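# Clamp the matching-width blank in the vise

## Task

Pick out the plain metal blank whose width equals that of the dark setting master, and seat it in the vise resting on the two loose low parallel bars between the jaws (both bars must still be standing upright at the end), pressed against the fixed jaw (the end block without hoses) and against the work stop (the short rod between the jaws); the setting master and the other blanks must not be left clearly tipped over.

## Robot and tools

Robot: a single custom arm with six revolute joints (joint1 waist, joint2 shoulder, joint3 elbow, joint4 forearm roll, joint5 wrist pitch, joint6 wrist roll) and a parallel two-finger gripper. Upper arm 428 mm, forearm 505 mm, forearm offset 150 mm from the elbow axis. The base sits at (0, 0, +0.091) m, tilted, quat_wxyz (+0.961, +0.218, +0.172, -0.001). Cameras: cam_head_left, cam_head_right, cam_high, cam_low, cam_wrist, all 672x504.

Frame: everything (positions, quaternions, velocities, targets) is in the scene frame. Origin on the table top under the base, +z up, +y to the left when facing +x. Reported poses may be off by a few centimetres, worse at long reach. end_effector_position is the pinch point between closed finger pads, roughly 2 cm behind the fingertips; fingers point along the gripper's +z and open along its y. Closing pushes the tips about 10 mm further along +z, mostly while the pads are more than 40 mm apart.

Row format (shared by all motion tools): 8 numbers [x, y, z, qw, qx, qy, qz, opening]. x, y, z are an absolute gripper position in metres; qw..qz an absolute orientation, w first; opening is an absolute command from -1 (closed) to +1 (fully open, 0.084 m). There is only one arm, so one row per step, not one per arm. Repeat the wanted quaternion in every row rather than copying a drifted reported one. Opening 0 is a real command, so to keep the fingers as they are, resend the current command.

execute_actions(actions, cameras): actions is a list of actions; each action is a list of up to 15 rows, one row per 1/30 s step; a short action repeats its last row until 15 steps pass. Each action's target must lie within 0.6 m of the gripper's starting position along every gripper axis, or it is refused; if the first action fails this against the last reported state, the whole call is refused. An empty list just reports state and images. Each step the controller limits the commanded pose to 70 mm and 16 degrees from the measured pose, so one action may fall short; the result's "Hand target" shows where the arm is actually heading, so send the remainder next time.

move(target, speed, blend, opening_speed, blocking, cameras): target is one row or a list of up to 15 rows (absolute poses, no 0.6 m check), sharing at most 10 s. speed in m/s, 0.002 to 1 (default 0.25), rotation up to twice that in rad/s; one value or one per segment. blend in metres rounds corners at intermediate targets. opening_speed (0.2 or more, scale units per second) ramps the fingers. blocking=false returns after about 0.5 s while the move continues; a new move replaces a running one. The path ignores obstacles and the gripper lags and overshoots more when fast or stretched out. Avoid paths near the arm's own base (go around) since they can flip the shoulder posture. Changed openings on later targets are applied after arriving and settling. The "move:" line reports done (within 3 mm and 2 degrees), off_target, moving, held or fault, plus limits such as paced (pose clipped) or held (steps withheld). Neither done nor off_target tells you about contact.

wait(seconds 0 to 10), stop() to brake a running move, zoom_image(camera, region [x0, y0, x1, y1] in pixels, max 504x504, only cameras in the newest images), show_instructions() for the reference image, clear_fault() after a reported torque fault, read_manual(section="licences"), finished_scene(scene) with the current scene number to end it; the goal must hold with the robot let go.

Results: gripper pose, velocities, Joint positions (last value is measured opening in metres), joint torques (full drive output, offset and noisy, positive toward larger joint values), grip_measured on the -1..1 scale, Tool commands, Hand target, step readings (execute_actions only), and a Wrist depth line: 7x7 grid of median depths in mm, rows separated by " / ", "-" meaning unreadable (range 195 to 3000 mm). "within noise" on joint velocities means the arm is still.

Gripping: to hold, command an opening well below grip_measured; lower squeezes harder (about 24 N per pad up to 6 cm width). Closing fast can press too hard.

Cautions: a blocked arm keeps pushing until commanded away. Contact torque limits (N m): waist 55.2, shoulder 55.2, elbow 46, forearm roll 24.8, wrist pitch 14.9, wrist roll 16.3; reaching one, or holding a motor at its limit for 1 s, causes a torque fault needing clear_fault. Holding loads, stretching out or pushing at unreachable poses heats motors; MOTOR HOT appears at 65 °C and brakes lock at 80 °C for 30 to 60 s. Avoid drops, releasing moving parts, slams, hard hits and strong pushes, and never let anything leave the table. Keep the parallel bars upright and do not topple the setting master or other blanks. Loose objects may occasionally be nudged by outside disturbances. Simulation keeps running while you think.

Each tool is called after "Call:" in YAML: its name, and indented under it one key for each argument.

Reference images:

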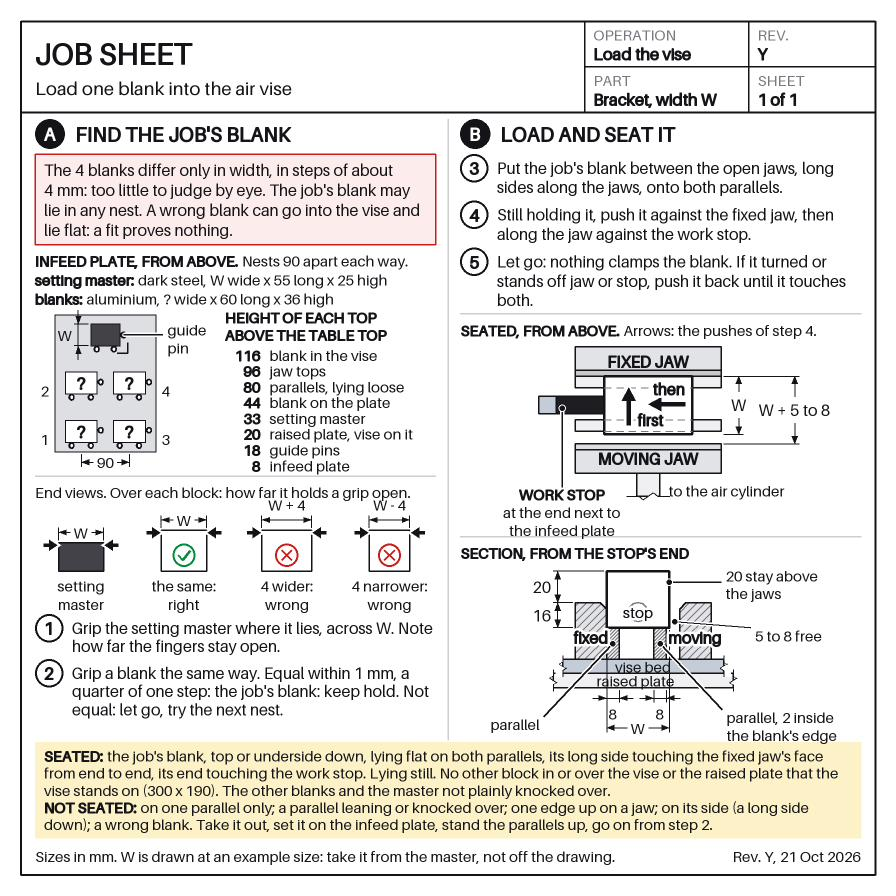

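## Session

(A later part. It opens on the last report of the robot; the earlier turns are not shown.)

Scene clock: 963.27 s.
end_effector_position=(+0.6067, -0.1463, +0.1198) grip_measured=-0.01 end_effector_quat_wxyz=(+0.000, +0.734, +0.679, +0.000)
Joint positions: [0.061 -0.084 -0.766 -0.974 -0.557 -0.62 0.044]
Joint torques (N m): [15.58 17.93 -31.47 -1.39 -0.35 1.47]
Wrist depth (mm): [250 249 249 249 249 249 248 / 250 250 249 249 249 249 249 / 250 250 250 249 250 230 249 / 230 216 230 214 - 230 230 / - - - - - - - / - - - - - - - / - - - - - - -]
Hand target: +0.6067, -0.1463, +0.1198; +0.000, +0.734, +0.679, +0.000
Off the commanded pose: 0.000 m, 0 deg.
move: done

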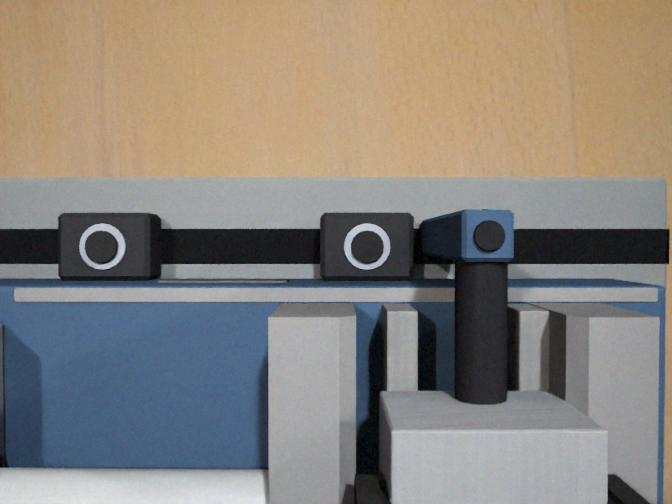

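Call:
move:
  target: [0.6067, -0.146, 0.1198, 0, 0.73373, 0.679441, 0, -0.9]
  speed: 0.01
  cameras: []

Call:
move:
  target: [0.6068, -0.1457, 0.1198, 0, 0.73373, 0.679441, 0, -0.9]
  speed: 0.01
  cameras: []

Call:
move:
  target: [0.6068, -0.1454, 0.1198, 0, 0.73373, 0.679441, 0, -0.9]
  speed: 0.01
  cameras: ["cam_wrist"]

Call:
zoom_image:
  camera: "cam_wrist"
  region: [400, 330, 600, 504]

Scene clock: 984.87 s.
end_effector_position=(+0.6067, -0.1460, +0.1198) grip_measured=-0.01 end_effector_quat_wxyz=(+0.000, +0.734, +0.679, +0.000)
Joint positions: [0.062 -0.085 -0.766 -0.975 -0.558 -0.619 0.044]
Joint torques (N m): [16.36 16.34 -28.84 -1.15 0.22 1.51]
Wrist depth (mm): [249 249 249 249 249 249 249 / 250 250 249 249 249 249 249 / 250 250 250 250 250 230 249 / 231 216 230 214 - 230 230 / - - - - - - - / - - - - - - - / - - - - - - -]
Hand target: +0.6067, -0.1460, +0.1198; +0.000, +0.734, +0.679, +0.000
Off the commanded pose: 0.000 m, 0 deg.
move: done

Scene clock: 985.57 s.
end_effector_position=(+0.6068, -0.1458, +0.1198) grip_measured=-0.01 end_effector_quat_wxyz=(+0.000, +0.734, +0.679, +0.000)
Joint positions: [0.062 -0.085 -0.767 -0.975 -0.558 -0.618 0.044]
Joint torques (N m): [19.32 13.58 -29.6 -0.72 3.8 1.54]
Wrist depth (mm): [249 249 249 249 249 249 248 / 250 249 250 249 249 249 249 / 250 250 249 250 249 230 249 / 230 216 230 214 - 230 230 / - - - - - - - / - - - - - - - / - - - - - - -]
Hand target: +0.6068, -0.1457, +0.1198; +0.000, +0.734, +0.679, +0.000
Off the commanded pose: 0.000 m, 0 deg.
move: done

Scene clock: 986.27 s.
end_effector_position=(+0.6068, -0.1454, +0.1198) grip_measured=-0.01 end_effector_quat_wxyz=(+0.000, +0.734, +0.679, +0.000)
Joint positions: [0.063 -0.085 -0.767 -0.975 -0.558 -0.618 0.044]
Joint torques (N m): [22.12 10.67 -27.97 -0.14 6.82 1.64]
Wrist depth (mm): [249 249 249 249 249 249 248 / 250 249 249 249 249 249 249 / 250 250 249 250 250 230 249 / 230 215 230 214 - 230 229 / - - - - - - - / - - - - - - - / - - - - - - -]
Hand target: +0.6068, -0.1454, +0.1198; +0.000, +0.734, +0.679, +0.000
Off the commanded pose: 0.000 m, 0 deg.
move: done

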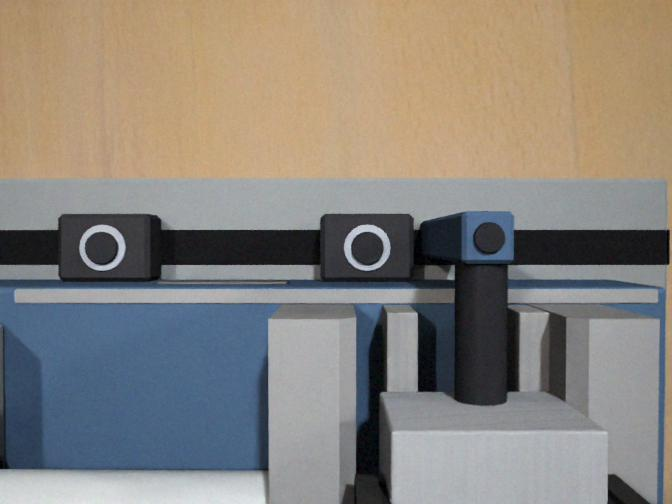

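Scaled by 2.520 (camera's finer frame: 960x720).

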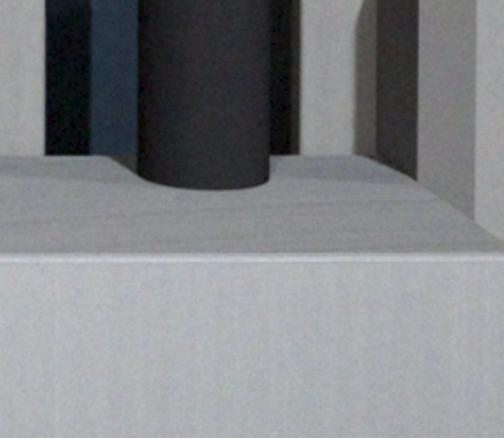

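Call:
move:
  target: [0.6071, -0.1455, 0.1198, 0, 0.73373, 0.679441, 0, -0.9]
  speed: 0.01
  cameras: []

Call:
move:
  target: [0.6071, -0.1455, 0.119, 0, 0.73373, 0.679441, 0, -0.9]
  speed: 0.01
  cameras: []

Call:
move:
  target: [0.6071, -0.1455, 0.1184, 0, 0.73373, 0.679441, 0, -0.9]
  speed: 0.01
  cameras: []

Call:
move:
  target: [0.6071, -0.1455, 0.118, 0, 0.73373, 0.679441, 0, -0.9]
  speed: 0.01
  cameras: ["cam_wrist"]

Scene clock: 1013.87 s.
end_effector_position=(+0.6071, -0.1454, +0.1198) grip_measured=-0.01 end_effector_quat_wxyz=(+0.000, +0.734, +0.679, +0.000)
Joint positions: [0.063 -0.086 -0.767 -0.975 -0.558 -0.618 0.044]
Joint torques (N m): [11.12 13.25 -39.25 1.38 8.13 -0.9]
Wrist depth (mm): [249 249 249 249 249 248 248 / 250 249 249 249 249 249 248 / 250 250 249 250 249 230 249 / 230 216 230 214 - 230 230 / - - - - - - - / - - - - - - - / - - - - - - -]
Hand target: +0.6071, -0.1455, +0.1198; +0.000, +0.734, +0.679, +0.000
Off the commanded pose: 0.000 m, 0 deg.
move: done

Scene clock: 1014.57 s.
end_effector_position=(+0.6071, -0.1455, +0.1190) grip_measured=-0.01 end_effector_quat_wxyz=(+0.000, +0.734, +0.679, +0.000)
Joint positions: [0.062 -0.087 -0.767 -0.976 -0.557 -0.617 0.044]
Joint torques (N m): [7.38 13.16 -40 -2.12 11.91 1.91]
Wrist depth (mm): [248 248 248 248 248 247 248 / 249 249 248 248 248 248 248 / 249 249 249 249 249 229 248 / 230 215 229 213 - 229 229 / - - - - - - - / - - - - - - - / - - - - - - -]
Hand target: +0.6071, -0.1455, +0.1190; +0.000, +0.734, +0.679, +0.000
Off the commanded pose: 0.000 m, 0 deg.
move: done

Scene clock: 1015.27 s.
end_effector_position=(+0.6071, -0.1455, +0.1184) grip_measured=-0.01 end_effector_quat_wxyz=(+0.000, +0.734, +0.679, +0.000)
Joint positions: [0.061 -0.089 -0.768 -0.978 -0.556 -0.615 0.044]
Joint torques (N m): [7.59 15 -41.74 -2.33 12.15 1.89]
Wrist depth (mm): [248 248 248 247 247 247 247 / 248 248 248 248 248 247 248 / 248 249 248 248 248 228 247 / 229 215 229 213 - 228 228 / - - - - - - - / - - - - - - - / - - - - - - -]
Hand target: +0.6071, -0.1455, +0.1184; +0.000, +0.734, +0.679, +0.000
Off the commanded pose: 0.000 m, 0 deg.
move: done

Scene clock: 1015.97 s.
end_effector_position=(+0.6071, -0.1455, +0.1180) grip_measured=-0.01 end_effector_quat_wxyz=(+0.000, +0.734, +0.679, +0.000)
Joint positions: [0.061 -0.089 -0.768 -0.979 -0.555 -0.614 0.044]
Joint torques (N m): [4.89 15.6 -45.29 -2.92 11.42 1.82]
Wrist depth (mm): [247 247 248 247 247 247 247 / 248 248 248 247 247 247 247 / 248 248 248 248 247 228 247 / 229 215 228 212 - 228 228 / - - - - - - - / - - - - - - - / - - - - - - -]
Hand target: +0.6071, -0.1455, +0.1180; +0.000, +0.734, +0.679, +0.000
Off the commanded pose: 0.000 m, 0 deg.
move: done

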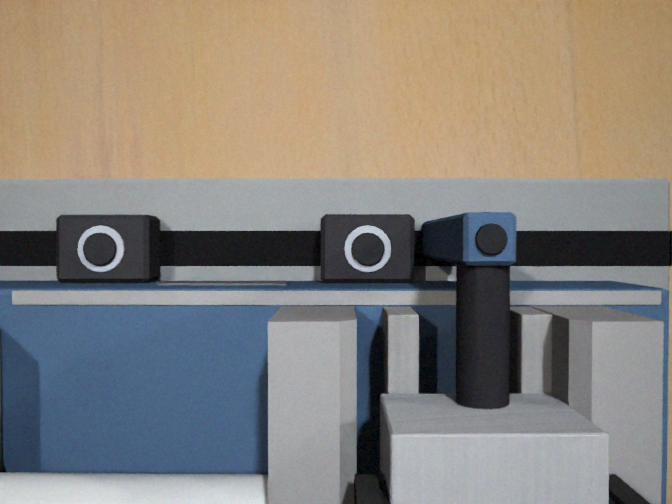

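Call:
move:
  target: [0.6064, -0.1461, 0.1182, 0, 0.73373, 0.679441, 0, -0.9]
  speed: 0.01
  cameras: []

Call:
move:
  target: [0.606, -0.1463, 0.1182, 0, 0.73373, 0.679441, 0, -0.9]
  speed: 0.01
  cameras: ["cam_wrist"]

Call:
zoom_image:
  camera: "cam_wrist"
  region: [340, 330, 640, 504]

Scene clock: 1037.03 s.
end_effector_position=(+0.6066, -0.1460, +0.1182) grip_measured=-0.01 end_effector_quat_wxyz=(+0.000, +0.734, +0.679, +0.000)
Joint positions: [0.06 -0.087 -0.766 -0.979 -0.554 -0.615 0.044]
Joint torques (N m): [3.28 44.08 -16.76 -0.22 1.18 -1.15]
Wrist depth (mm): [248 248 247 248 247 247 247 / 248 248 248 248 248 247 248 / 248 248 248 248 248 228 248 / 229 215 229 213 - 228 228 / - - - - - - - / - - - - - - - / - - - - - - -]
Hand target: +0.6064, -0.1461, +0.1182; +0.000, +0.734, +0.679, +0.000
Off the commanded pose: 0.000 m, 0 deg.
move: done

Scene clock: 1037.73 s.
end_effector_position=(+0.6060, -0.1463, +0.1182) grip_measured=-0.01 end_effector_quat_wxyz=(+0.000, +0.734, +0.679, +0.000)
Joint positions: [0.06 -0.087 -0.765 -0.979 -0.555 -0.615 0.044]
Joint torques (N m): [2.82 41.82 -11.9 -1.13 -2.49 -1.34]
Wrist depth (mm): [248 248 247 247 248 247 247 / 248 248 248 248 247 248 247 / 248 248 248 248 248 228 248 / 229 214 229 213 - 228 228 / - - - - - - - / - - - - - - - / - - - - - - -]
Hand target: +0.6060, -0.1463, +0.1182; +0.000, +0.734, +0.679, +0.000
Off the commanded pose: 0.000 m, 0 deg.
move: done

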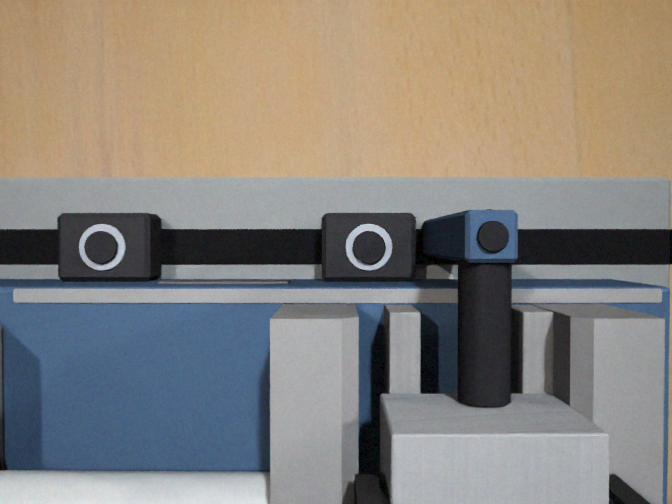

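Scaled by 1.680 (camera's finer frame: 960x720).

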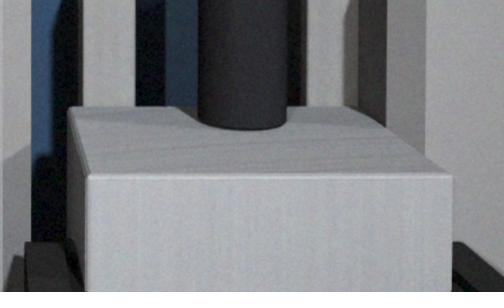

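Call:
move:
  target: [0.606, -0.1463, 0.1177, 0, 0.73373, 0.679441, 0, -0.9]
  speed: 0.01
  cameras: []

Call:
move:
  target: [0.606, -0.1463, 0.1173, 0, 0.73373, 0.679441, 0, -0.9]
  speed: 0.01
  cameras: []

Call:
move:
  target: [0.606, -0.1463, 0.117, 0, 0.73373, 0.679441, 0, -0.9]
  speed: 0.01
  cameras: ["cam_wrist"]

Scene clock: 1059.37 s.
end_effector_position=(+0.6060, -0.1464, +0.1178) grip_measured=-0.01 end_effector_quat_wxyz=(+0.000, +0.734, +0.679, +0.000)
Joint positions: [0.059 -0.087 -0.765 -0.981 -0.554 -0.614 0.044]
Joint torques (N m): [1.69 10.31 -26.17 -1.37 4.45 1.46]
Wrist depth (mm): [247 247 247 247 247 247 247 / 248 247 248 247 247 247 247 / 248 248 248 248 248 228 247 / 229 214 228 212 - 228 228 / - - - - - - - / - - - - - - - / - - - - - - -]
Hand target: +0.6060, -0.1463, +0.1177; +0.000, +0.734, +0.679, +0.000
Off the commanded pose: 0.000 m, 0 deg.
move: done

Scene clock: 1060.07 s.
end_effector_position=(+0.6060, -0.1463, +0.1173) grip_measured=-0.01 end_effector_quat_wxyz=(+0.000, +0.734, +0.679, +0.000)
Joint positions: [0.059 -0.088 -0.765 -0.982 -0.553 -0.613 0.044]
Joint torques (N m): [1.15 8.57 -25.1 -1.65 4.86 1.52]
Wrist depth (mm): [247 247 247 247 247 246 246 / 247 247 247 247 247 247 247 / 248 247 247 247 247 247 247 / 228 214 228 212 - 228 227 / - - - - - - - / - - - - - - - / - - - - - - -]
Hand target: +0.6060, -0.1463, +0.1173; +0.000, +0.734, +0.679, +0.000
Off the commanded pose: 0.000 m, 0 deg.
move: done

Scene clock: 1060.77 s.
end_effector_position=(+0.6060, -0.1463, +0.1170) grip_measured=-0.01 end_effector_quat_wxyz=(+0.000, +0.734, +0.679, +0.000)
Joint positions: [0.059 -0.089 -0.765 -0.982 -0.553 -0.613 0.044]
Joint torques (N m): [0.7 9.42 -25.35 -1.59 4.62 1.52]
Wrist depth (mm): [247 247 246 246 246 246 247 / 247 247 247 247 247 246 247 / 248 247 247 247 247 247 246 / 228 214 227 212 - 227 227 / - - - - - - - / - - - - - - - / - - - - - - -]
Hand target: +0.6060, -0.1463, +0.1170; +0.000, +0.734, +0.679, +0.000
Off the commanded pose: 0.000 m, 0 deg.
move: done

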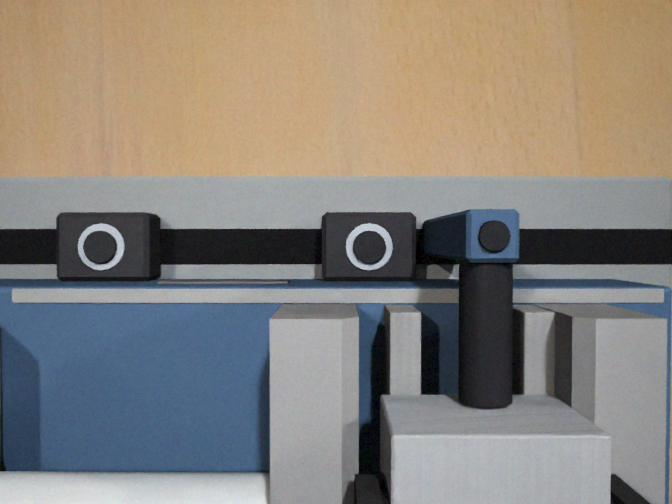

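Call:
move:
  target:
    - [0.606, -0.1463, 0.1174, 0, 0.73373, 0.679441, 0, -0.9]
    - [0.606, -0.1463, 0.1174, 0, 0.73373, 0.679441, 0, 0.3]
  speed: 0.01
  opening_speed: 0.5
  cameras: ["cam_wrist"]

Call:
zoom_image:
  camera: "cam_wrist"
  region: [340, 330, 640, 504]

Scene clock: 1094.87 s.
end_effector_position=(+0.6060, -0.1463, +0.1174) grip_measured=+0.29 end_effector_quat_wxyz=(+0.000, +0.734, +0.679, +0.000)
Joint positions: [0.059 -0.088 -0.765 -0.981 -0.553 -0.614 0.056]
Joint torques (N m): [12.91 40.18 -15.43 1.4 -1.93 -1.31]
Wrist depth (mm): [247 247 247 246 247 247 246 / 247 247 247 247 247 247 246 / 247 248 247 247 247 247 247 / 228 214 228 212 - 227 227 / - - - - - - - / - - - - - - - / - - - - - - -]
Hand target: +0.6060, -0.1463, +0.1174; +0.000, +0.734, +0.679, +0.000
Off the commanded pose: 0.000 m, 0 deg.
move: done

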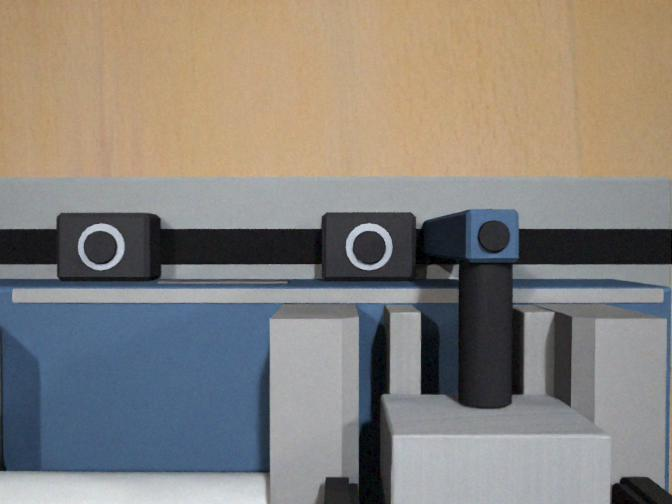

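Scaled by 1.680 (camera's finer frame: 960x720).

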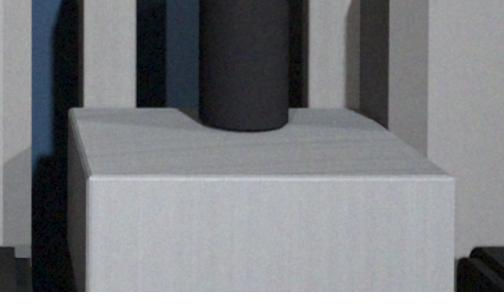

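Call:
move:
  target:
    - [0.606, -0.1463, 0.1203, 0, 0.73373, 0.679441, 0, 0.3]
    - [0.606, -0.1463, 0.1203, 0, 0.73373, 0.679441, 0, -0.9]
    - [0.606, -0.1463, 0.1213, 0, 0.73373, 0.679441, 0, -0.9]
  speed: 0.02
  opening_speed: 0.6
  cameras: ["cam_wrist"]

Call:
move:
  target: [0.6064, -0.1463, 0.1213, 0, 0.73373, 0.679441, 0, -0.9]
  speed: 0.01
  cameras: []

Call:
move:
  target: [0.6067, -0.1463, 0.1213, 0, 0.73373, 0.679441, 0, -0.9]
  speed: 0.01
  cameras: []

Call:
move:
  target: [0.6069, -0.1463, 0.1213, 0, 0.73373, 0.679441, 0, -0.9]
  speed: 0.01
  cameras: []

Scene clock: 1111.70 s.
end_effector_position=(+0.6060, -0.1463, +0.1213) grip_measured=-0.01 end_effector_quat_wxyz=(+0.000, +0.734, +0.679, +0.000)
Joint positions: [0.062 -0.081 -0.764 -0.971 -0.559 -0.622 0.043]
Joint torques (N m): [14.31 42.03 -11.78 1.37 -2.54 -1.46]
Wrist depth (mm): [251 251 251 251 250 250 250 / 251 251 251 251 251 251 250 / 251 251 251 251 251 231 251 / 232 216 232 216 - 231 231 / - - - - - - - / - - - - - - - / - - - - - - 233]
Hand target: +0.6060, -0.1463, +0.1213; +0.000, +0.734, +0.679, +0.000
Off the commanded pose: 0.000 m, 0 deg.
move: done

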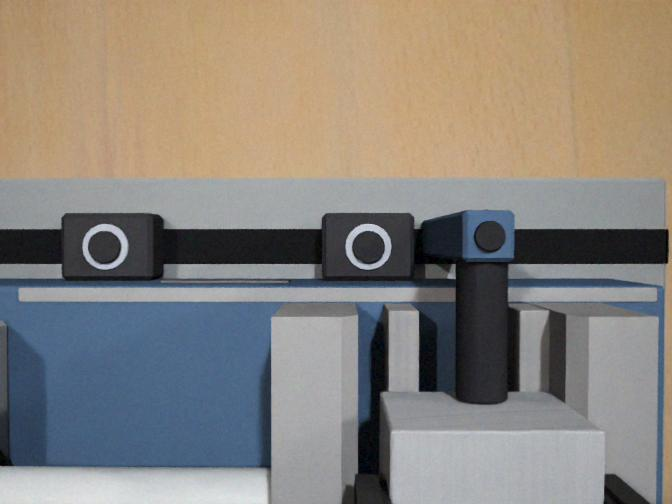

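Scene clock: 1112.40 s.
end_effector_position=(+0.6064, -0.1463, +0.1213) grip_measured=-0.01 end_effector_quat_wxyz=(+0.000, +0.734, +0.679, +0.000)
Joint positions: [0.063 -0.081 -0.765 -0.971 -0.559 -0.623 0.043]
Joint torques (N m): [14.6 17.05 -28.24 1.68 -2.37 -1.36]
Wrist depth (mm): [251 251 251 250 250 250 250 / 251 251 251 251 251 251 251 / 251 251 251 251 251 231 250 / 232 217 231 216 - 231 231 / - - - - - - - / - - - - - - - / - - - - - - 234]
Hand target: +0.6064, -0.1463, +0.1213; +0.000, +0.734, +0.679, +0.000
Off the commanded pose: 0.000 m, 0 deg.
move: done

Scene clock: 1113.10 s.
end_effector_position=(+0.6066, -0.1463, +0.1213) grip_measured=-0.01 end_effector_quat_wxyz=(+0.000, +0.734, +0.679, +0.000)
Joint positions: [0.063 -0.082 -0.766 -0.971 -0.56 -0.623 0.044]
Joint torques (N m): [14.38 17.27 -34.85 1.13 -0.13 -1.09]
Wrist depth (mm): [251 251 251 251 250 250 250 / 251 251 251 251 251 251 250 / 251 251 251 251 251 231 251 / 232 217 232 216 - 231 231 / - - - - - - - / - - - - - - - / - - - - - - 233]
Hand target: +0.6067, -0.1463, +0.1213; +0.000, +0.734, +0.679, +0.000
Off the commanded pose: 0.000 m, 0 deg.
move: done

Scene clock: 1113.80 s.
end_effector_position=(+0.6068, -0.1463, +0.1213) grip_measured=-0.01 end_effector_quat_wxyz=(+0.000, +0.734, +0.679, +0.000)
Joint positions: [0.063 -0.082 -0.767 -0.97 -0.56 -0.623 0.044]
Joint torques (N m): [14.07 18.01 -41.09 0.65 2.36 -0.9]
Wrist depth (mm): [251 251 251 250 250 250 250 / 251 251 251 251 251 251 250 / 252 251 251 251 251 231 251 / 232 217 232 216 - 231 231 / - - - - - - - / - - - - - - - / - - - - - - 233]
Hand target: +0.6069, -0.1463, +0.1213; +0.000, +0.734, +0.679, +0.000
Off the commanded pose: 0.000 m, 0 deg.
move: done

Call:
move:
  target: [0.6066, -0.1463, 0.1213, 0, 0.733137, 0.680081, 0, -0.9]
  speed: 0.01
  cameras: []

Call:
move:
  target: [0.6066, -0.146, 0.1213, 0, 0.733137, 0.680081, 0, -0.9]
  speed: 0.01
  cameras: []

Call:
move:
  target: [0.6066, -0.1457, 0.1213, 0, 0.733137, 0.680081, 0, -0.9]
  speed: 0.01
  cameras: []

Call:
move:
  target: [0.6066, -0.1454, 0.1213, 0, 0.733137, 0.680081, 0, -0.9]
  speed: 0.01
  cameras: ["cam_wrist"]

Scene clock: 1129.63 s.
end_effector_position=(+0.6067, -0.1462, +0.1213) grip_measured=-0.01 end_effector_quat_wxyz=(+0.000, +0.733, +0.680, +0.000)
Joint positions: [0.063 -0.081 -0.766 -0.971 -0.559 -0.625 0.043]
Joint torques (N m): [12.59 45.02 -18.86 -1.42 5.2 -1.17]
Wrist depth (mm): [251 250 250 250 250 250 250 / 251 251 251 251 251 251 250 / 252 251 251 251 251 231 251 / 232 217 231 216 - 231 231 / - - - - - - - / - - - - - - - / - - - - - - 233]
Hand target: +0.6066, -0.1463, +0.1213; +0.000, +0.733, +0.680, +0.000
Off the commanded pose: 0.000 m, 0 deg.
move: done

Scene clock: 1130.33 s.
end_effector_position=(+0.6067, -0.1460, +0.1214) grip_measured=-0.01 end_effector_quat_wxyz=(+0.000, +0.733, +0.680, +0.000)
Joint positions: [0.063 -0.081 -0.766 -0.971 -0.56 -0.624 0.043]
Joint torques (N m): [16.33 22.89 -19.13 -1.52 -0.25 1.58]
Wrist depth (mm): [251 251 251 251 250 250 250 / 251 251 251 251 251 251 251 / 252 251 251 251 251 231 250 / 232 217 232 216 - 231 231 / - - - - - - - / - - - - - - - / - - - - - - 234]
Hand target: +0.6066, -0.1460, +0.1213; +0.000, +0.733, +0.680, +0.000
Off the commanded pose: 0.000 m, 0 deg.
move: done

Scene clock: 1131.03 s.
end_effector_position=(+0.6066, -0.1457, +0.1213) grip_measured=-0.01 end_effector_quat_wxyz=(+0.000, +0.733, +0.680, +0.000)
Joint positions: [0.064 -0.082 -0.766 -0.971 -0.56 -0.623 0.043]
Joint torques (N m): [14.93 17.5 -22.12 -1.01 -1.26 1.48]
Wrist depth (mm): [251 250 251 250 250 250 250 / 251 251 251 251 251 250 250 / 252 251 251 251 251 231 250 / 232 216 232 216 - 231 231 / - - - - - - - / - - - - - - - / - - - - - - 233]
Hand target: +0.6066, -0.1457, +0.1213; +0.000, +0.733, +0.680, +0.000
Off the commanded pose: 0.000 m, 0 deg.
move: done

Scene clock: 1131.73 s.
end_effector_position=(+0.6066, -0.1454, +0.1213) grip_measured=-0.01 end_effector_quat_wxyz=(+0.000, +0.733, +0.680, +0.000)
Joint positions: [0.064 -0.082 -0.766 -0.971 -0.56 -0.622 0.044]
Joint torques (N m): [15.92 15.41 -26.69 -0.89 -0.67 1.37]
Wrist depth (mm): [251 251 251 250 250 250 250 / 251 251 251 251 251 250 251 / 251 251 251 251 251 231 250 / 232 216 232 216 - 231 231 / - - - - - - - / - - - - - - - / - - - - - - 234]
Hand target: +0.6066, -0.1454, +0.1213; +0.000, +0.733, +0.680, +0.000
Off the commanded pose: 0.000 m, 0 deg.
move: done

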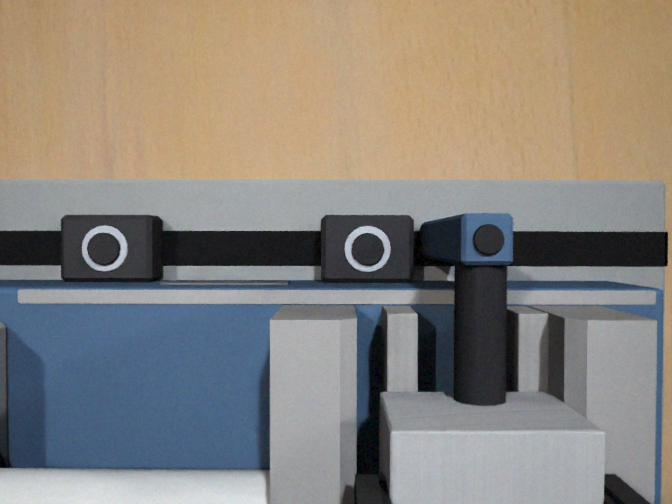

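Call:
move:
  target: [0.6067, -0.1452, 0.1213, 0, 0.733137, 0.680081, 0, -0.9]
  speed: 0.01
  cameras: []

Call:
move:
  target: [0.6067, -0.1449, 0.1213, 0, 0.733137, 0.680081, 0, -0.9]
  speed: 0.01
  cameras: []

Scene clock: 1137.67 s.
end_effector_position=(+0.6067, -0.1452, +0.1213) grip_measured=-0.01 end_effector_quat_wxyz=(+0.000, +0.733, +0.680, +0.000)
Joint positions: [0.065 -0.083 -0.766 -0.971 -0.56 -0.622 0.044]
Joint torques (N m): [18.85 13.02 -29.6 0.01 3.29 1.62]
Wrist depth (mm): [251 251 251 251 250 250 250 / 251 251 251 250 251 250 250 / 251 251 251 251 251 231 250 / 232 217 232 216 - 231 231 / - - - - - - - / - - - - - - - / - - - - - - 234]
Hand target: +0.6067, -0.1452, +0.1213; +0.000, +0.733, +0.680, +0.000
Off the commanded pose: 0.000 m, 0 deg.
move: done

Scene clock: 1138.37 s.
end_effector_position=(+0.6067, -0.1450, +0.1213) grip_measured=-0.01 end_effector_quat_wxyz=(+0.000, +0.733, +0.680, +0.000)
Joint positions: [0.065 -0.083 -0.766 -0.972 -0.56 -0.621 0.044]
Joint torques (N m): [21.85 11.01 -25.79 -0.22 5.18 1.52]
Wrist depth (mm): [251 251 250 250 251 250 250 / 251 251 251 250 251 251 250 / 251 251 251 251 251 231 250 / 232 217 232 216 - 231 231 / - - - - - - - / - - - - - - - / - - - - - - 233]
Hand target: +0.6067, -0.1449, +0.1213; +0.000, +0.733, +0.680, +0.000
Off the commanded pose: 0.000 m, 0 deg.
move: done

Call:
move:
  target: [0.6066, -0.1454, 0.1213, 0, 0.733137, 0.680081, 0, -0.9]
  speed: 0.01
  cameras: []

Call:
move:
  target: [0.6066, -0.1454, 0.1206, 0, 0.733137, 0.680081, 0, -0.9]
  speed: 0.01
  cameras: []

Call:
move:
  target: [0.6066, -0.1454, 0.1202, 0, 0.733137, 0.680081, 0, -0.9]
  speed: 0.01
  cameras: ["cam_wrist"]

Call:
zoom_image:
  camera: "cam_wrist"
  region: [340, 330, 640, 504]

Scene clock: 1159.90 s.
end_effector_position=(+0.6066, -0.1453, +0.1213) grip_measured=-0.01 end_effector_quat_wxyz=(+0.000, +0.733, +0.680, +0.000)
Joint positions: [0.064 -0.082 -0.766 -0.971 -0.56 -0.622 0.044]
Joint torques (N m): [6.65 40.5 -11.87 2.19 5.38 -1.26]
Wrist depth (mm): [251 251 250 251 250 250 250 / 251 251 251 251 251 250 250 / 251 251 251 251 251 231 251 / 232 217 232 216 - 231 231 / - - - - - - - / - - - - - - - / - - - - - - 234]
Hand target: +0.6066, -0.1454, +0.1213; +0.000, +0.733, +0.680, +0.000
Off the commanded pose: 0.000 m, 0 deg.
move: done

Scene clock: 1160.60 s.
end_effector_position=(+0.6065, -0.1454, +0.1206) grip_measured=-0.01 end_effector_quat_wxyz=(+0.000, +0.733, +0.680, +0.000)
Joint positions: [0.064 -0.083 -0.766 -0.973 -0.559 -0.621 0.044]
Joint torques (N m): [4.37 14.73 -26.49 -0.71 3.82 1.42]
Wrist depth (mm): [250 251 250 250 250 250 250 / 251 250 250 250 250 250 250 / 251 251 251 250 250 231 250 / 231 216 231 215 - 231 231 / - - - - - - - / - - - - - - - / - - - - - - 232]
Hand target: +0.6066, -0.1454, +0.1206; +0.000, +0.733, +0.680, +0.000
Off the commanded pose: 0.000 m, 0 deg.
move: done

Scene clock: 1161.30 s.
end_effector_position=(+0.6066, -0.1454, +0.1202) grip_measured=-0.01 end_effector_quat_wxyz=(+0.000, +0.733, +0.680, +0.000)
Joint positions: [0.063 -0.084 -0.766 -0.974 -0.558 -0.62 0.044]
Joint torques (N m): [3.42 12.43 -27.24 -1.12 4.73 1.52]
Wrist depth (mm): [250 250 249 249 249 249 249 / 250 250 250 250 250 250 249 / 250 250 250 250 250 230 250 / 231 216 231 215 - 230 230 / - - - - - - - / - - - - - - - / - - - - - - 232]
Hand target: +0.6066, -0.1454, +0.1202; +0.000, +0.733, +0.680, +0.000
Off the commanded pose: 0.000 m, 0 deg.
move: done

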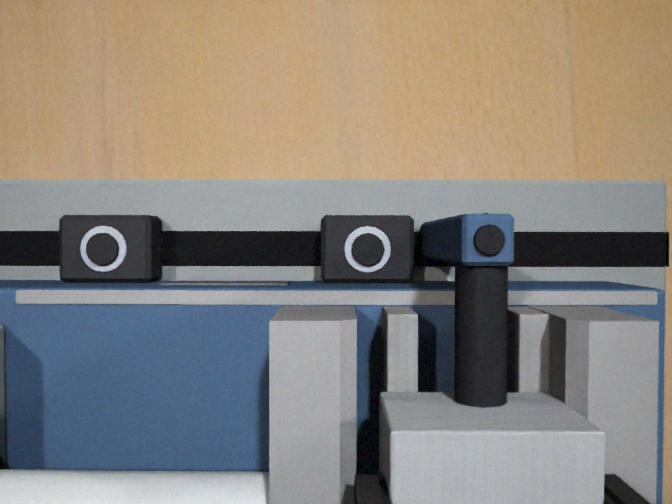

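Scaled by 1.680 (camera's finer frame: 960x720).

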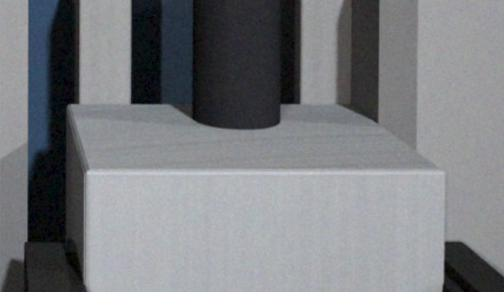

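Call:
move:
  target: [0.6066, -0.1454, 0.1202, 0, 0.733137, 0.680081, 0, 0.35]
  speed: 0.01
  opening_speed: 0.5
  cameras: ["cam_wrist"]

Call:
zoom_image:
  camera: "cam_wrist"
  region: [340, 330, 640, 504]

Scene clock: 1174.77 s.
end_effector_position=(+0.6066, -0.1454, +0.1201) grip_measured=+0.34 end_effector_quat_wxyz=(+0.000, +0.733, +0.680, +0.000)
Joint positions: [0.063 -0.084 -0.766 -0.974 -0.558 -0.62 0.059]
Joint torques (N m): [8.39 37.3 -21.83 -0.38 -2.51 1.15]
Wrist depth (mm): [249 250 250 249 249 249 249 / 250 250 250 250 249 250 249 / 250 250 250 250 249 230 249 / 231 216 231 215 - 230 230 / - - - - - - - / - - - - - - - / - - - - - - -]
Hand target: +0.6066, -0.1454, +0.1202; +0.000, +0.733, +0.680, +0.000
Off the commanded pose: 0.000 m, 0 deg.
move: done

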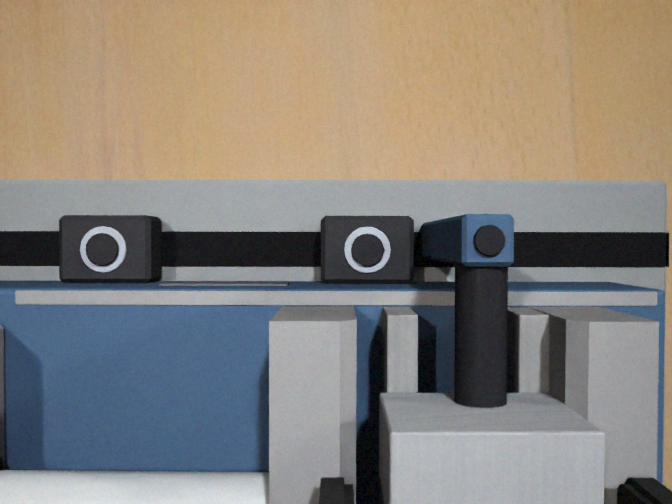

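Scaled by 1.680 (camera's finer frame: 960x720).

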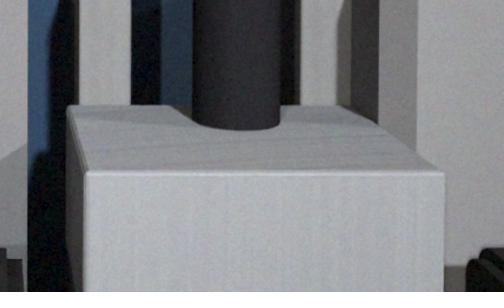

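Call:
move:
  target: [0.6066, -0.1454, 0.18, 0, 0.733137, 0.680081, 0, 0.35]
  speed: 0.06
  cameras: ["cam_wrist"]

Call:
move:
  target: [0.635, -0.225, 0.24, 0, 0.733137, 0.680081, 0, 1.0]
  speed: 0.1
  cameras: ["cam_wrist", "cam_high", "cam_low"]

Call:
zoom_image:
  camera: "cam_wrist"
  region: [220, 130, 460, 370]

Scene clock: 1183.80 s.
end_effector_position=(+0.6066, -0.1454, +0.1799) grip_measured=+0.34 end_effector_quat_wxyz=(+0.000, +0.733, +0.680, +0.000)
Joint positions: [0.121 0.026 -0.765 -0.842 -0.656 -0.729 0.059]
Joint torques (N m): [12.69 38.92 -29.78 2.01 -2.64 -1.36]
Wrist depth (mm): [310 309 309 309 308 309 309 / 310 310 310 309 309 309 309 / 310 310 310 310 309 309 309 / 290 276 290 275 215 290 310 / 236 251 251 231 217 216 310 / 229 251 251 215 195 215 311 / 218 252 252 215 195 195 311]
Hand target: +0.6066, -0.1454, +0.1800; +0.000, +0.733, +0.680, +0.000
Off the commanded pose: 0.000 m, 0 deg.
move: done

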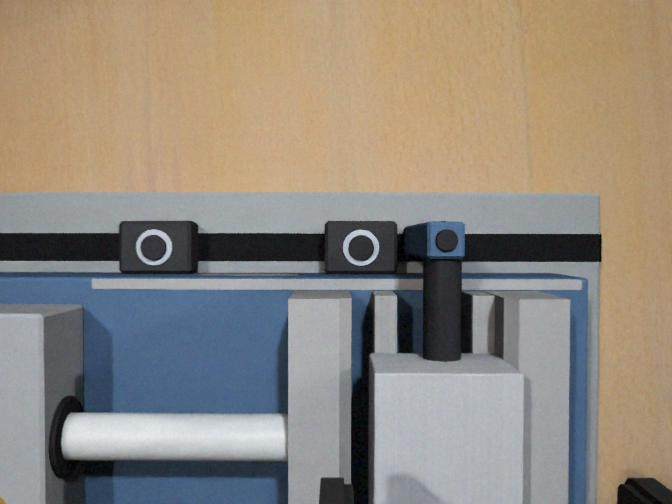

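Scene clock: 1185.43 s.
end_effector_position=(+0.6350, -0.2250, +0.2400) grip_measured=+1.00 end_effector_quat_wxyz=(+0.000, +0.733, +0.680, +0.000)
Joint positions: [0.022 0.125 -0.865 -0.676 -0.748 -1.027 0.084]
Joint torques (N m): [0.87 38.86 -33.2 1.83 -2.58 -1.34]
Wrist depth (mm): [369 369 368 368 368 369 368 / 349 333 280 290 349 369 369 / 286 310 274 254 309 369 369 / 286 311 275 254 310 370 369 / 311 311 275 311 310 370 371 / 330 333 334 333 334 371 371 / 373 373 373 373 373 372 373]
Hand target: +0.6350, -0.2250, +0.2400; +0.000, +0.733, +0.680, +0.000
Off the commanded pose: 0.000 m, 0 deg.
move: done
Images, in order (width x height): cam_high 672x504, cam_low 672x504, cam_wrist 672x504.

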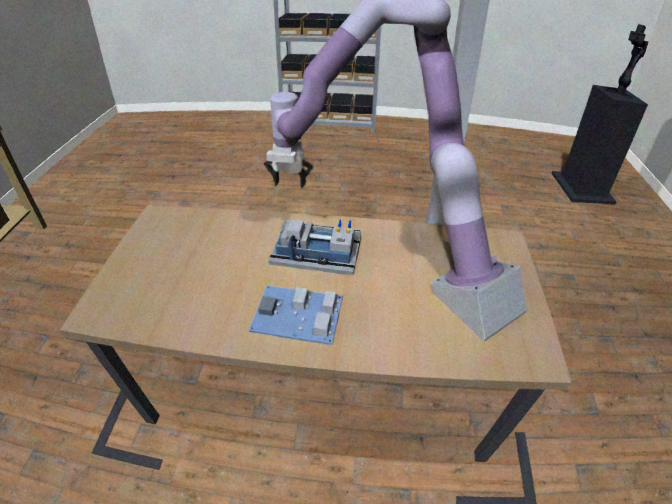

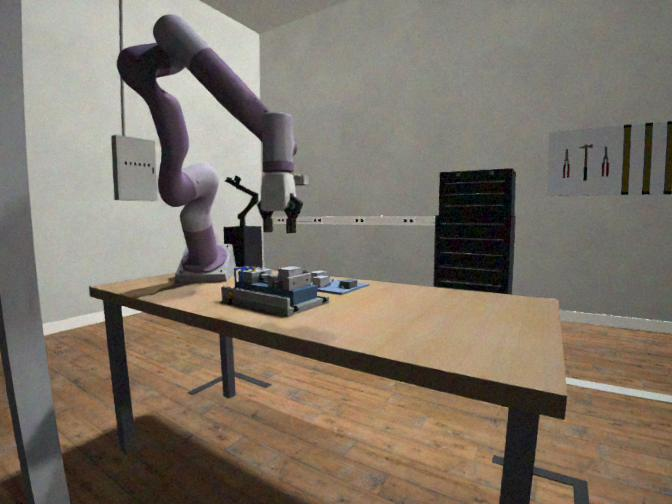

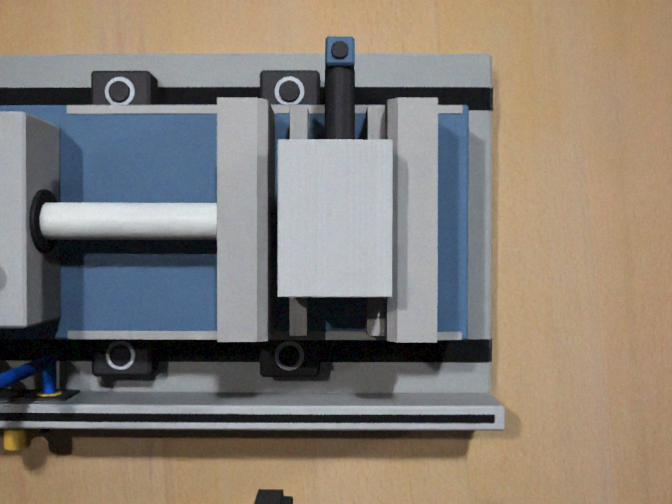

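Scaled by 2.100 (camera's finer frame: 960x720).

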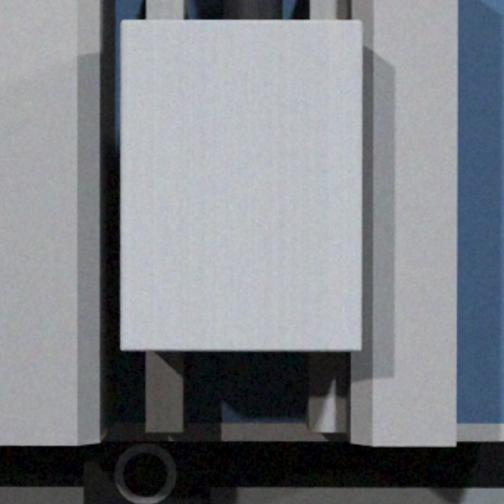

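Call:
move:
  target: [0.6563, -0.2265, 0.21, 0, 0.733137, 0.680081, 0, 1.0]
  speed: 0.1
  cameras: ["cam_wrist"]

Call:
zoom_image:
  camera: "cam_wrist"
  region: [286, 80, 386, 200]

Call:
zoom_image:
  camera: "cam_wrist"
  region: [286, 220, 386, 340]

Scene clock: 1305.17 s.
end_effector_position=(+0.6563, -0.2265, +0.2101) grip_measured=+1.00 end_effector_quat_wxyz=(+0.000, +0.733, +0.680, +0.000)
Joint positions: [-0.005 0.039 -0.909 -0.701 -0.702 -1.014 0.084]
Joint torques (N m): [2.01 17.41 -32.7 -1.2 2.64 1.37]
Wrist depth (mm): [320 319 304 320 338 339 338 / 280 244 246 244 319 339 340 / 280 245 224 244 319 340 340 / 281 256 225 244 320 340 340 / 281 281 278 261 321 340 341 / 307 322 306 322 322 341 340 / 343 342 342 343 342 342 342]
Hand target: +0.6563, -0.2265, +0.2100; +0.000, +0.733, +0.680, +0.000
Off the commanded pose: 0.000 m, 0 deg.
move: done

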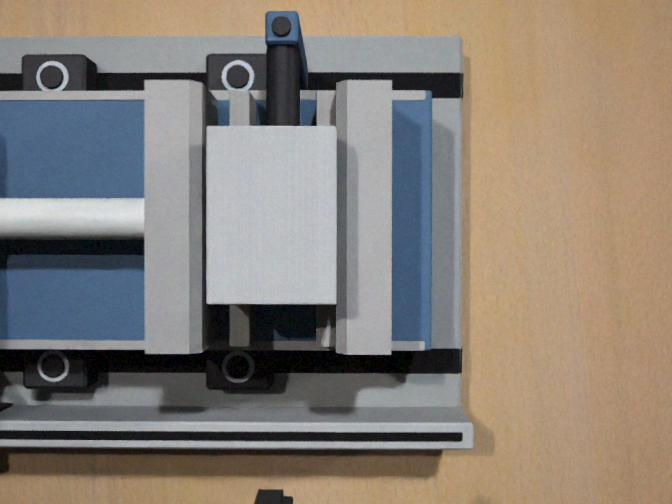

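Scaled by 4.200 (camera's finer frame: 960x720).

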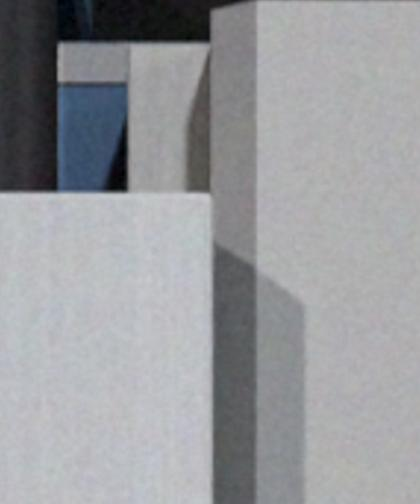

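Scaled by 4.200 (camera's finer frame: 960x720).

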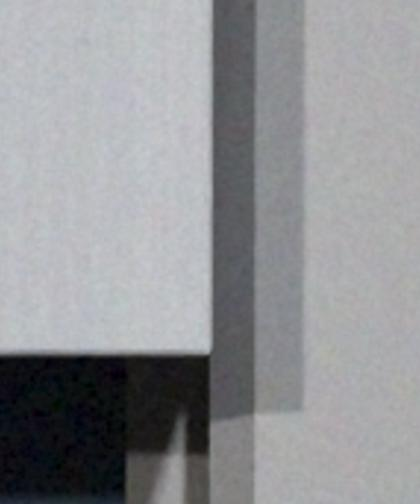

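Call:
move:
  target:
    - [0.6066, -0.1454, 0.18, 0, 0.733137, 0.680081, 0, 0.35]
    - [0.6066, -0.1454, 0.1203, 0, 0.733137, 0.680081, 0, 0.35]
    - [0.6066, -0.1454, 0.1203, 0, 0.733137, 0.680081, 0, -0.15]
  speed: [0.1, 0.05, 0.05]
  opening_speed: 0.6
  cameras: ["cam_wrist"]

Call:
move:
  target: [0.6066, -0.1454, 0.1195, 0, 0.733137, 0.680081, 0, -0.15]
  speed: 0.01
  cameras: []

Call:
move:
  target: [0.6066, -0.1454, 0.119, 0, 0.733137, 0.680081, 0, -0.15]
  speed: 0.01
  cameras: []

Scene clock: 1328.60 s.
end_effector_position=(+0.6066, -0.1454, +0.1203) grip_measured=-0.01 end_effector_quat_wxyz=(+0.000, +0.733, +0.680, +0.000)
Joint positions: [0.063 -0.084 -0.766 -0.974 -0.559 -0.62 0.044]
Joint torques (N m): [3.33 16.47 -21.19 -0.92 2.44 1.37]
Wrist depth (mm): [250 249 250 249 249 250 249 / 250 250 250 250 250 249 249 / 250 251 250 250 250 230 250 / 231 216 231 215 - 230 230 / - - - - - - - / - - - - - - - / - - - - - - 232]
Hand target: +0.6066, -0.1454, +0.1203; +0.000, +0.733, +0.680, +0.000
Off the commanded pose: 0.000 m, 0 deg.
move: done

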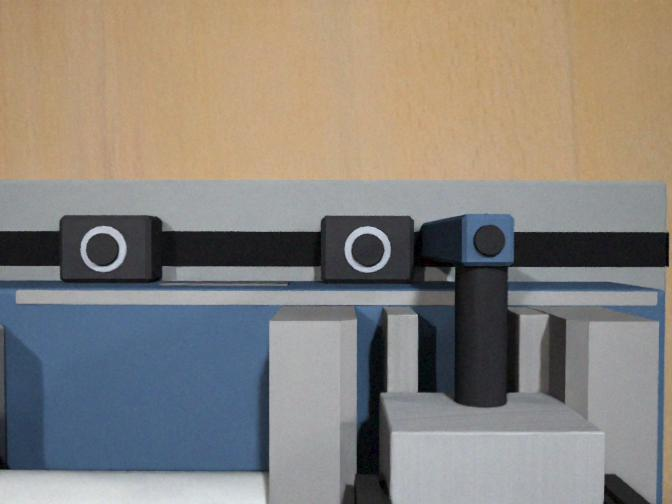

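Scene clock: 1329.30 s.
end_effector_position=(+0.6066, -0.1454, +0.1195) grip_measured=-0.01 end_effector_quat_wxyz=(+0.000, +0.733, +0.680, +0.000)
Joint positions: [0.063 -0.086 -0.766 -0.976 -0.557 -0.618 0.044]
Joint torques (N m): [0.81 8.68 -26.9 -1.79 4.84 1.54]
Wrist depth (mm): [249 249 249 249 249 249 249 / 249 250 249 249 249 249 249 / 250 249 250 250 249 230 249 / 230 215 230 214 - 230 230 / - - - - - - - / - - - - - - - / - - - - - - -]
Hand target: +0.6066, -0.1454, +0.1195; +0.000, +0.733, +0.680, +0.000
Off the commanded pose: 0.000 m, 0 deg.
move: done

Scene clock: 1330.00 s.
end_effector_position=(+0.6066, -0.1454, +0.1190) grip_measured=-0.01 end_effector_quat_wxyz=(+0.000, +0.733, +0.680, +0.000)
Joint positions: [0.062 -0.087 -0.766 -0.977 -0.557 -0.617 0.044]
Joint torques (N m): [-0.32 9.71 -27.45 -1.82 5.07 1.48]
Wrist depth (mm): [249 249 248 248 248 248 248 / 249 249 249 249 249 248 248 / 249 249 249 249 249 229 249 / 230 215 230 214 - 229 229 / - - - - - - - / - - - - - - - / - - - - - - -]
Hand target: +0.6066, -0.1454, +0.1190; +0.000, +0.733, +0.680, +0.000
Off the commanded pose: 0.000 m, 0 deg.
move: done

Call:
move:
  target:
    - [0.6066, -0.1454, 0.1203, 0, 0.733137, 0.680081, 0, 0.3]
    - [0.6066, -0.1454, 0.1203, 0, 0.733137, 0.680081, 0, -0.04]
  speed: [0.02, 0.02]
  opening_speed: 0.6
  cameras: []

Call:
move:
  target: [0.6066, -0.1454, 0.1195, 0, 0.733137, 0.680081, 0, -0.04]
  speed: 0.01
  cameras: []

Call:
move:
  target: [0.6066, -0.1454, 0.119, 0, 0.733137, 0.680081, 0, -0.04]
  speed: 0.01
  cameras: []

Scene clock: 1342.50 s.
end_effector_position=(+0.6066, -0.1454, +0.1203) grip_measured=-0.01 end_effector_quat_wxyz=(+0.000, +0.733, +0.680, +0.000)
Joint positions: [0.063 -0.084 -0.766 -0.974 -0.559 -0.62 0.044]
Joint torques (N m): [12.71 39.23 -14.6 1.25 -1.28 -1.26]
Wrist depth (mm): [250 250 250 249 249 249 249 / 250 250 250 250 250 250 249 / 251 250 250 250 250 230 250 / 231 216 231 215 - 230 230 / - - - - - - - / - - - - - - - / - - - - - - 232]
Hand target: +0.6066, -0.1454, +0.1203; +0.000, +0.733, +0.680, +0.000
Off the commanded pose: 0.000 m, 0 deg.
move: done

Scene clock: 1343.20 s.
end_effector_position=(+0.6066, -0.1454, +0.1195) grip_measured=-0.01 end_effector_quat_wxyz=(+0.000, +0.733, +0.680, +0.000)
Joint positions: [0.063 -0.086 -0.766 -0.976 -0.557 -0.619 0.044]
Joint torques (N m): [0.43 8.77 -25.71 -1.45 4.78 1.44]
Wrist depth (mm): [249 249 249 249 249 248 248 / 250 250 249 249 249 249 249 / 249 250 249 249 249 229 249 / 231 215 230 214 - 230 230 / - - - - - - - / - - - - - - - / - - - - - - -]
Hand target: +0.6066, -0.1454, +0.1195; +0.000, +0.733, +0.680, +0.000
Off the commanded pose: 0.000 m, 0 deg.
move: done

Scene clock: 1343.90 s.
end_effector_position=(+0.6066, -0.1454, +0.1190) grip_measured=-0.01 end_effector_quat_wxyz=(+0.000, +0.733, +0.680, +0.000)
Joint positions: [0.062 -0.087 -0.766 -0.977 -0.557 -0.617 0.044]
Joint torques (N m): [0.6 9.64 -27.24 -1.76 5.08 1.5]
Wrist depth (mm): [249 249 248 248 248 248 248 / 249 249 249 249 249 248 248 / 249 249 249 249 249 229 248 / 230 215 230 214 - 230 229 / - - - - - - - / - - - - - - - / - - - - - - -]
Hand target: +0.6066, -0.1454, +0.1190; +0.000, +0.733, +0.680, +0.000
Off the commanded pose: 0.000 m, 0 deg.
move: done

Call:
move:
  target:
    - [0.6066, -0.1454, 0.1203, 0, 0.733137, 0.680081, 0, 0.3]
    - [0.6066, -0.1454, 0.1203, 0, 0.733137, 0.680081, 0, 0.03]
  speed: [0.02, 0.02]
  opening_speed: 0.6
  cameras: []

Call:
move:
  target: [0.6066, -0.1454, 0.1195, 0, 0.733137, 0.680081, 0, 0.03]
  speed: 0.01
  cameras: []

Call:
move:
  target: [0.6066, -0.1454, 0.119, 0, 0.733137, 0.680081, 0, 0.03]
  speed: 0.01
  cameras: ["cam_wrist"]

Scene clock: 1358.07 s.
end_effector_position=(+0.6066, -0.1454, +0.1203) grip_measured=+0.02 end_effector_quat_wxyz=(+0.000, +0.733, +0.680, +0.000)
Joint positions: [0.063 -0.084 -0.766 -0.974 -0.559 -0.62 0.045]
Joint torques (N m): [13.54 40.06 -13.1 1.74 -2.3 -1.34]
Wrist depth (mm): [250 250 250 249 249 249 249 / 250 250 250 250 250 250 250 / 250 250 250 250 250 230 250 / 231 216 231 215 - 230 230 / - - - - - - - / - - - - - - - / - - - - - - 232]
Hand target: +0.6066, -0.1454, +0.1203; +0.000, +0.733, +0.680, +0.000
Off the commanded pose: 0.000 m, 0 deg.
move: done

Scene clock: 1358.77 s.
end_effector_position=(+0.6065, -0.1454, +0.1195) grip_measured=+0.02 end_effector_quat_wxyz=(+0.000, +0.733, +0.680, +0.000)
Joint positions: [0.063 -0.086 -0.766 -0.976 -0.557 -0.619 0.045]
Joint torques (N m): [2.98 15.49 -26.72 -0.88 2.83 1.44]
Wrist depth (mm): [249 249 249 249 249 249 248 / 249 249 250 249 249 249 249 / 250 250 249 249 249 230 249 / 230 215 230 214 - 230 230 / - - - - - - - / - - - - - - - / - - - - - - -]
Hand target: +0.6066, -0.1454, +0.1195; +0.000, +0.733, +0.680, +0.000
Off the commanded pose: 0.000 m, 0 deg.
move: done

Scene clock: 1359.47 s.
end_effector_position=(+0.6066, -0.1454, +0.1190) grip_measured=+0.02 end_effector_quat_wxyz=(+0.000, +0.733, +0.680, +0.000)
Joint positions: [0.062 -0.087 -0.766 -0.977 -0.557 -0.617 0.045]
Joint torques (N m): [3.01 15.26 -25.59 -1.27 2.61 1.38]
Wrist depth (mm): [249 248 249 248 248 248 248 / 249 249 249 249 249 249 248 / 249 249 249 249 249 229 249 / 230 215 229 214 - 229 229 / - - - - - - - / - - - - - - - / - - - - - - -]
Hand target: +0.6066, -0.1454, +0.1190; +0.000, +0.733, +0.680, +0.000
Off the commanded pose: 0.000 m, 0 deg.
move: done

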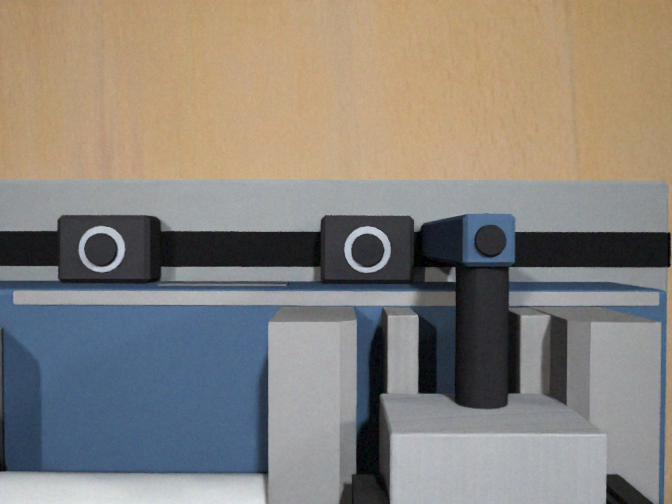

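Call:
move:
  target:
    - [0.6066, -0.1454, 0.1203, 0, 0.733137, 0.680081, 0, 0.03]
    - [0.6066, -0.1454, 0.1203, 0, 0.733137, 0.680081, 0, -0.6]
    - [0.6062, -0.1458, 0.128, 0, 0.733137, 0.680081, 0, -0.6]
    - [0.6062, -0.1458, 0.24, 0, 0.733137, 0.680081, 0, -0.6]
  speed: [0.02, 0.02, 0.03, 0.12]
  cameras: ["cam_wrist"]

Scene clock: 1444.73 s.
end_effector_position=(+0.6062, -0.1458, +0.2399) grip_measured=-0.01 end_effector_quat_wxyz=(+0.000, +0.733, +0.680, +0.000)
Joint positions: [0.183 0.123 -0.781 -0.745 -0.768 -0.802 0.043]
Joint torques (N m): [12.49 35.42 -33.23 1.69 -2.67 -1.4]
Wrist depth (mm): [369 369 369 369 368 368 368 / 370 370 370 369 369 369 368 / 370 370 370 370 369 370 368 / 350 334 349 335 310 350 371 / 276 311 311 277 291 350 371 / 276 292 291 278 311 351 371 / 276 312 - - - - 372]
Hand target: +0.6062, -0.1458, +0.2400; +0.000, +0.733, +0.680, +0.000
Off the commanded pose: 0.000 m, 0 deg.
move: done

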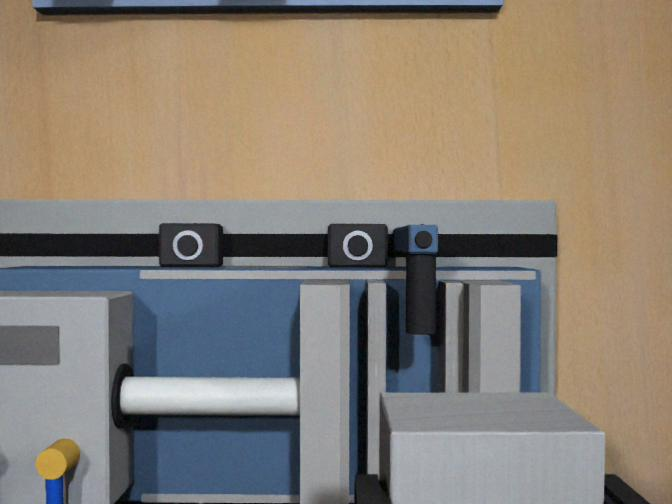

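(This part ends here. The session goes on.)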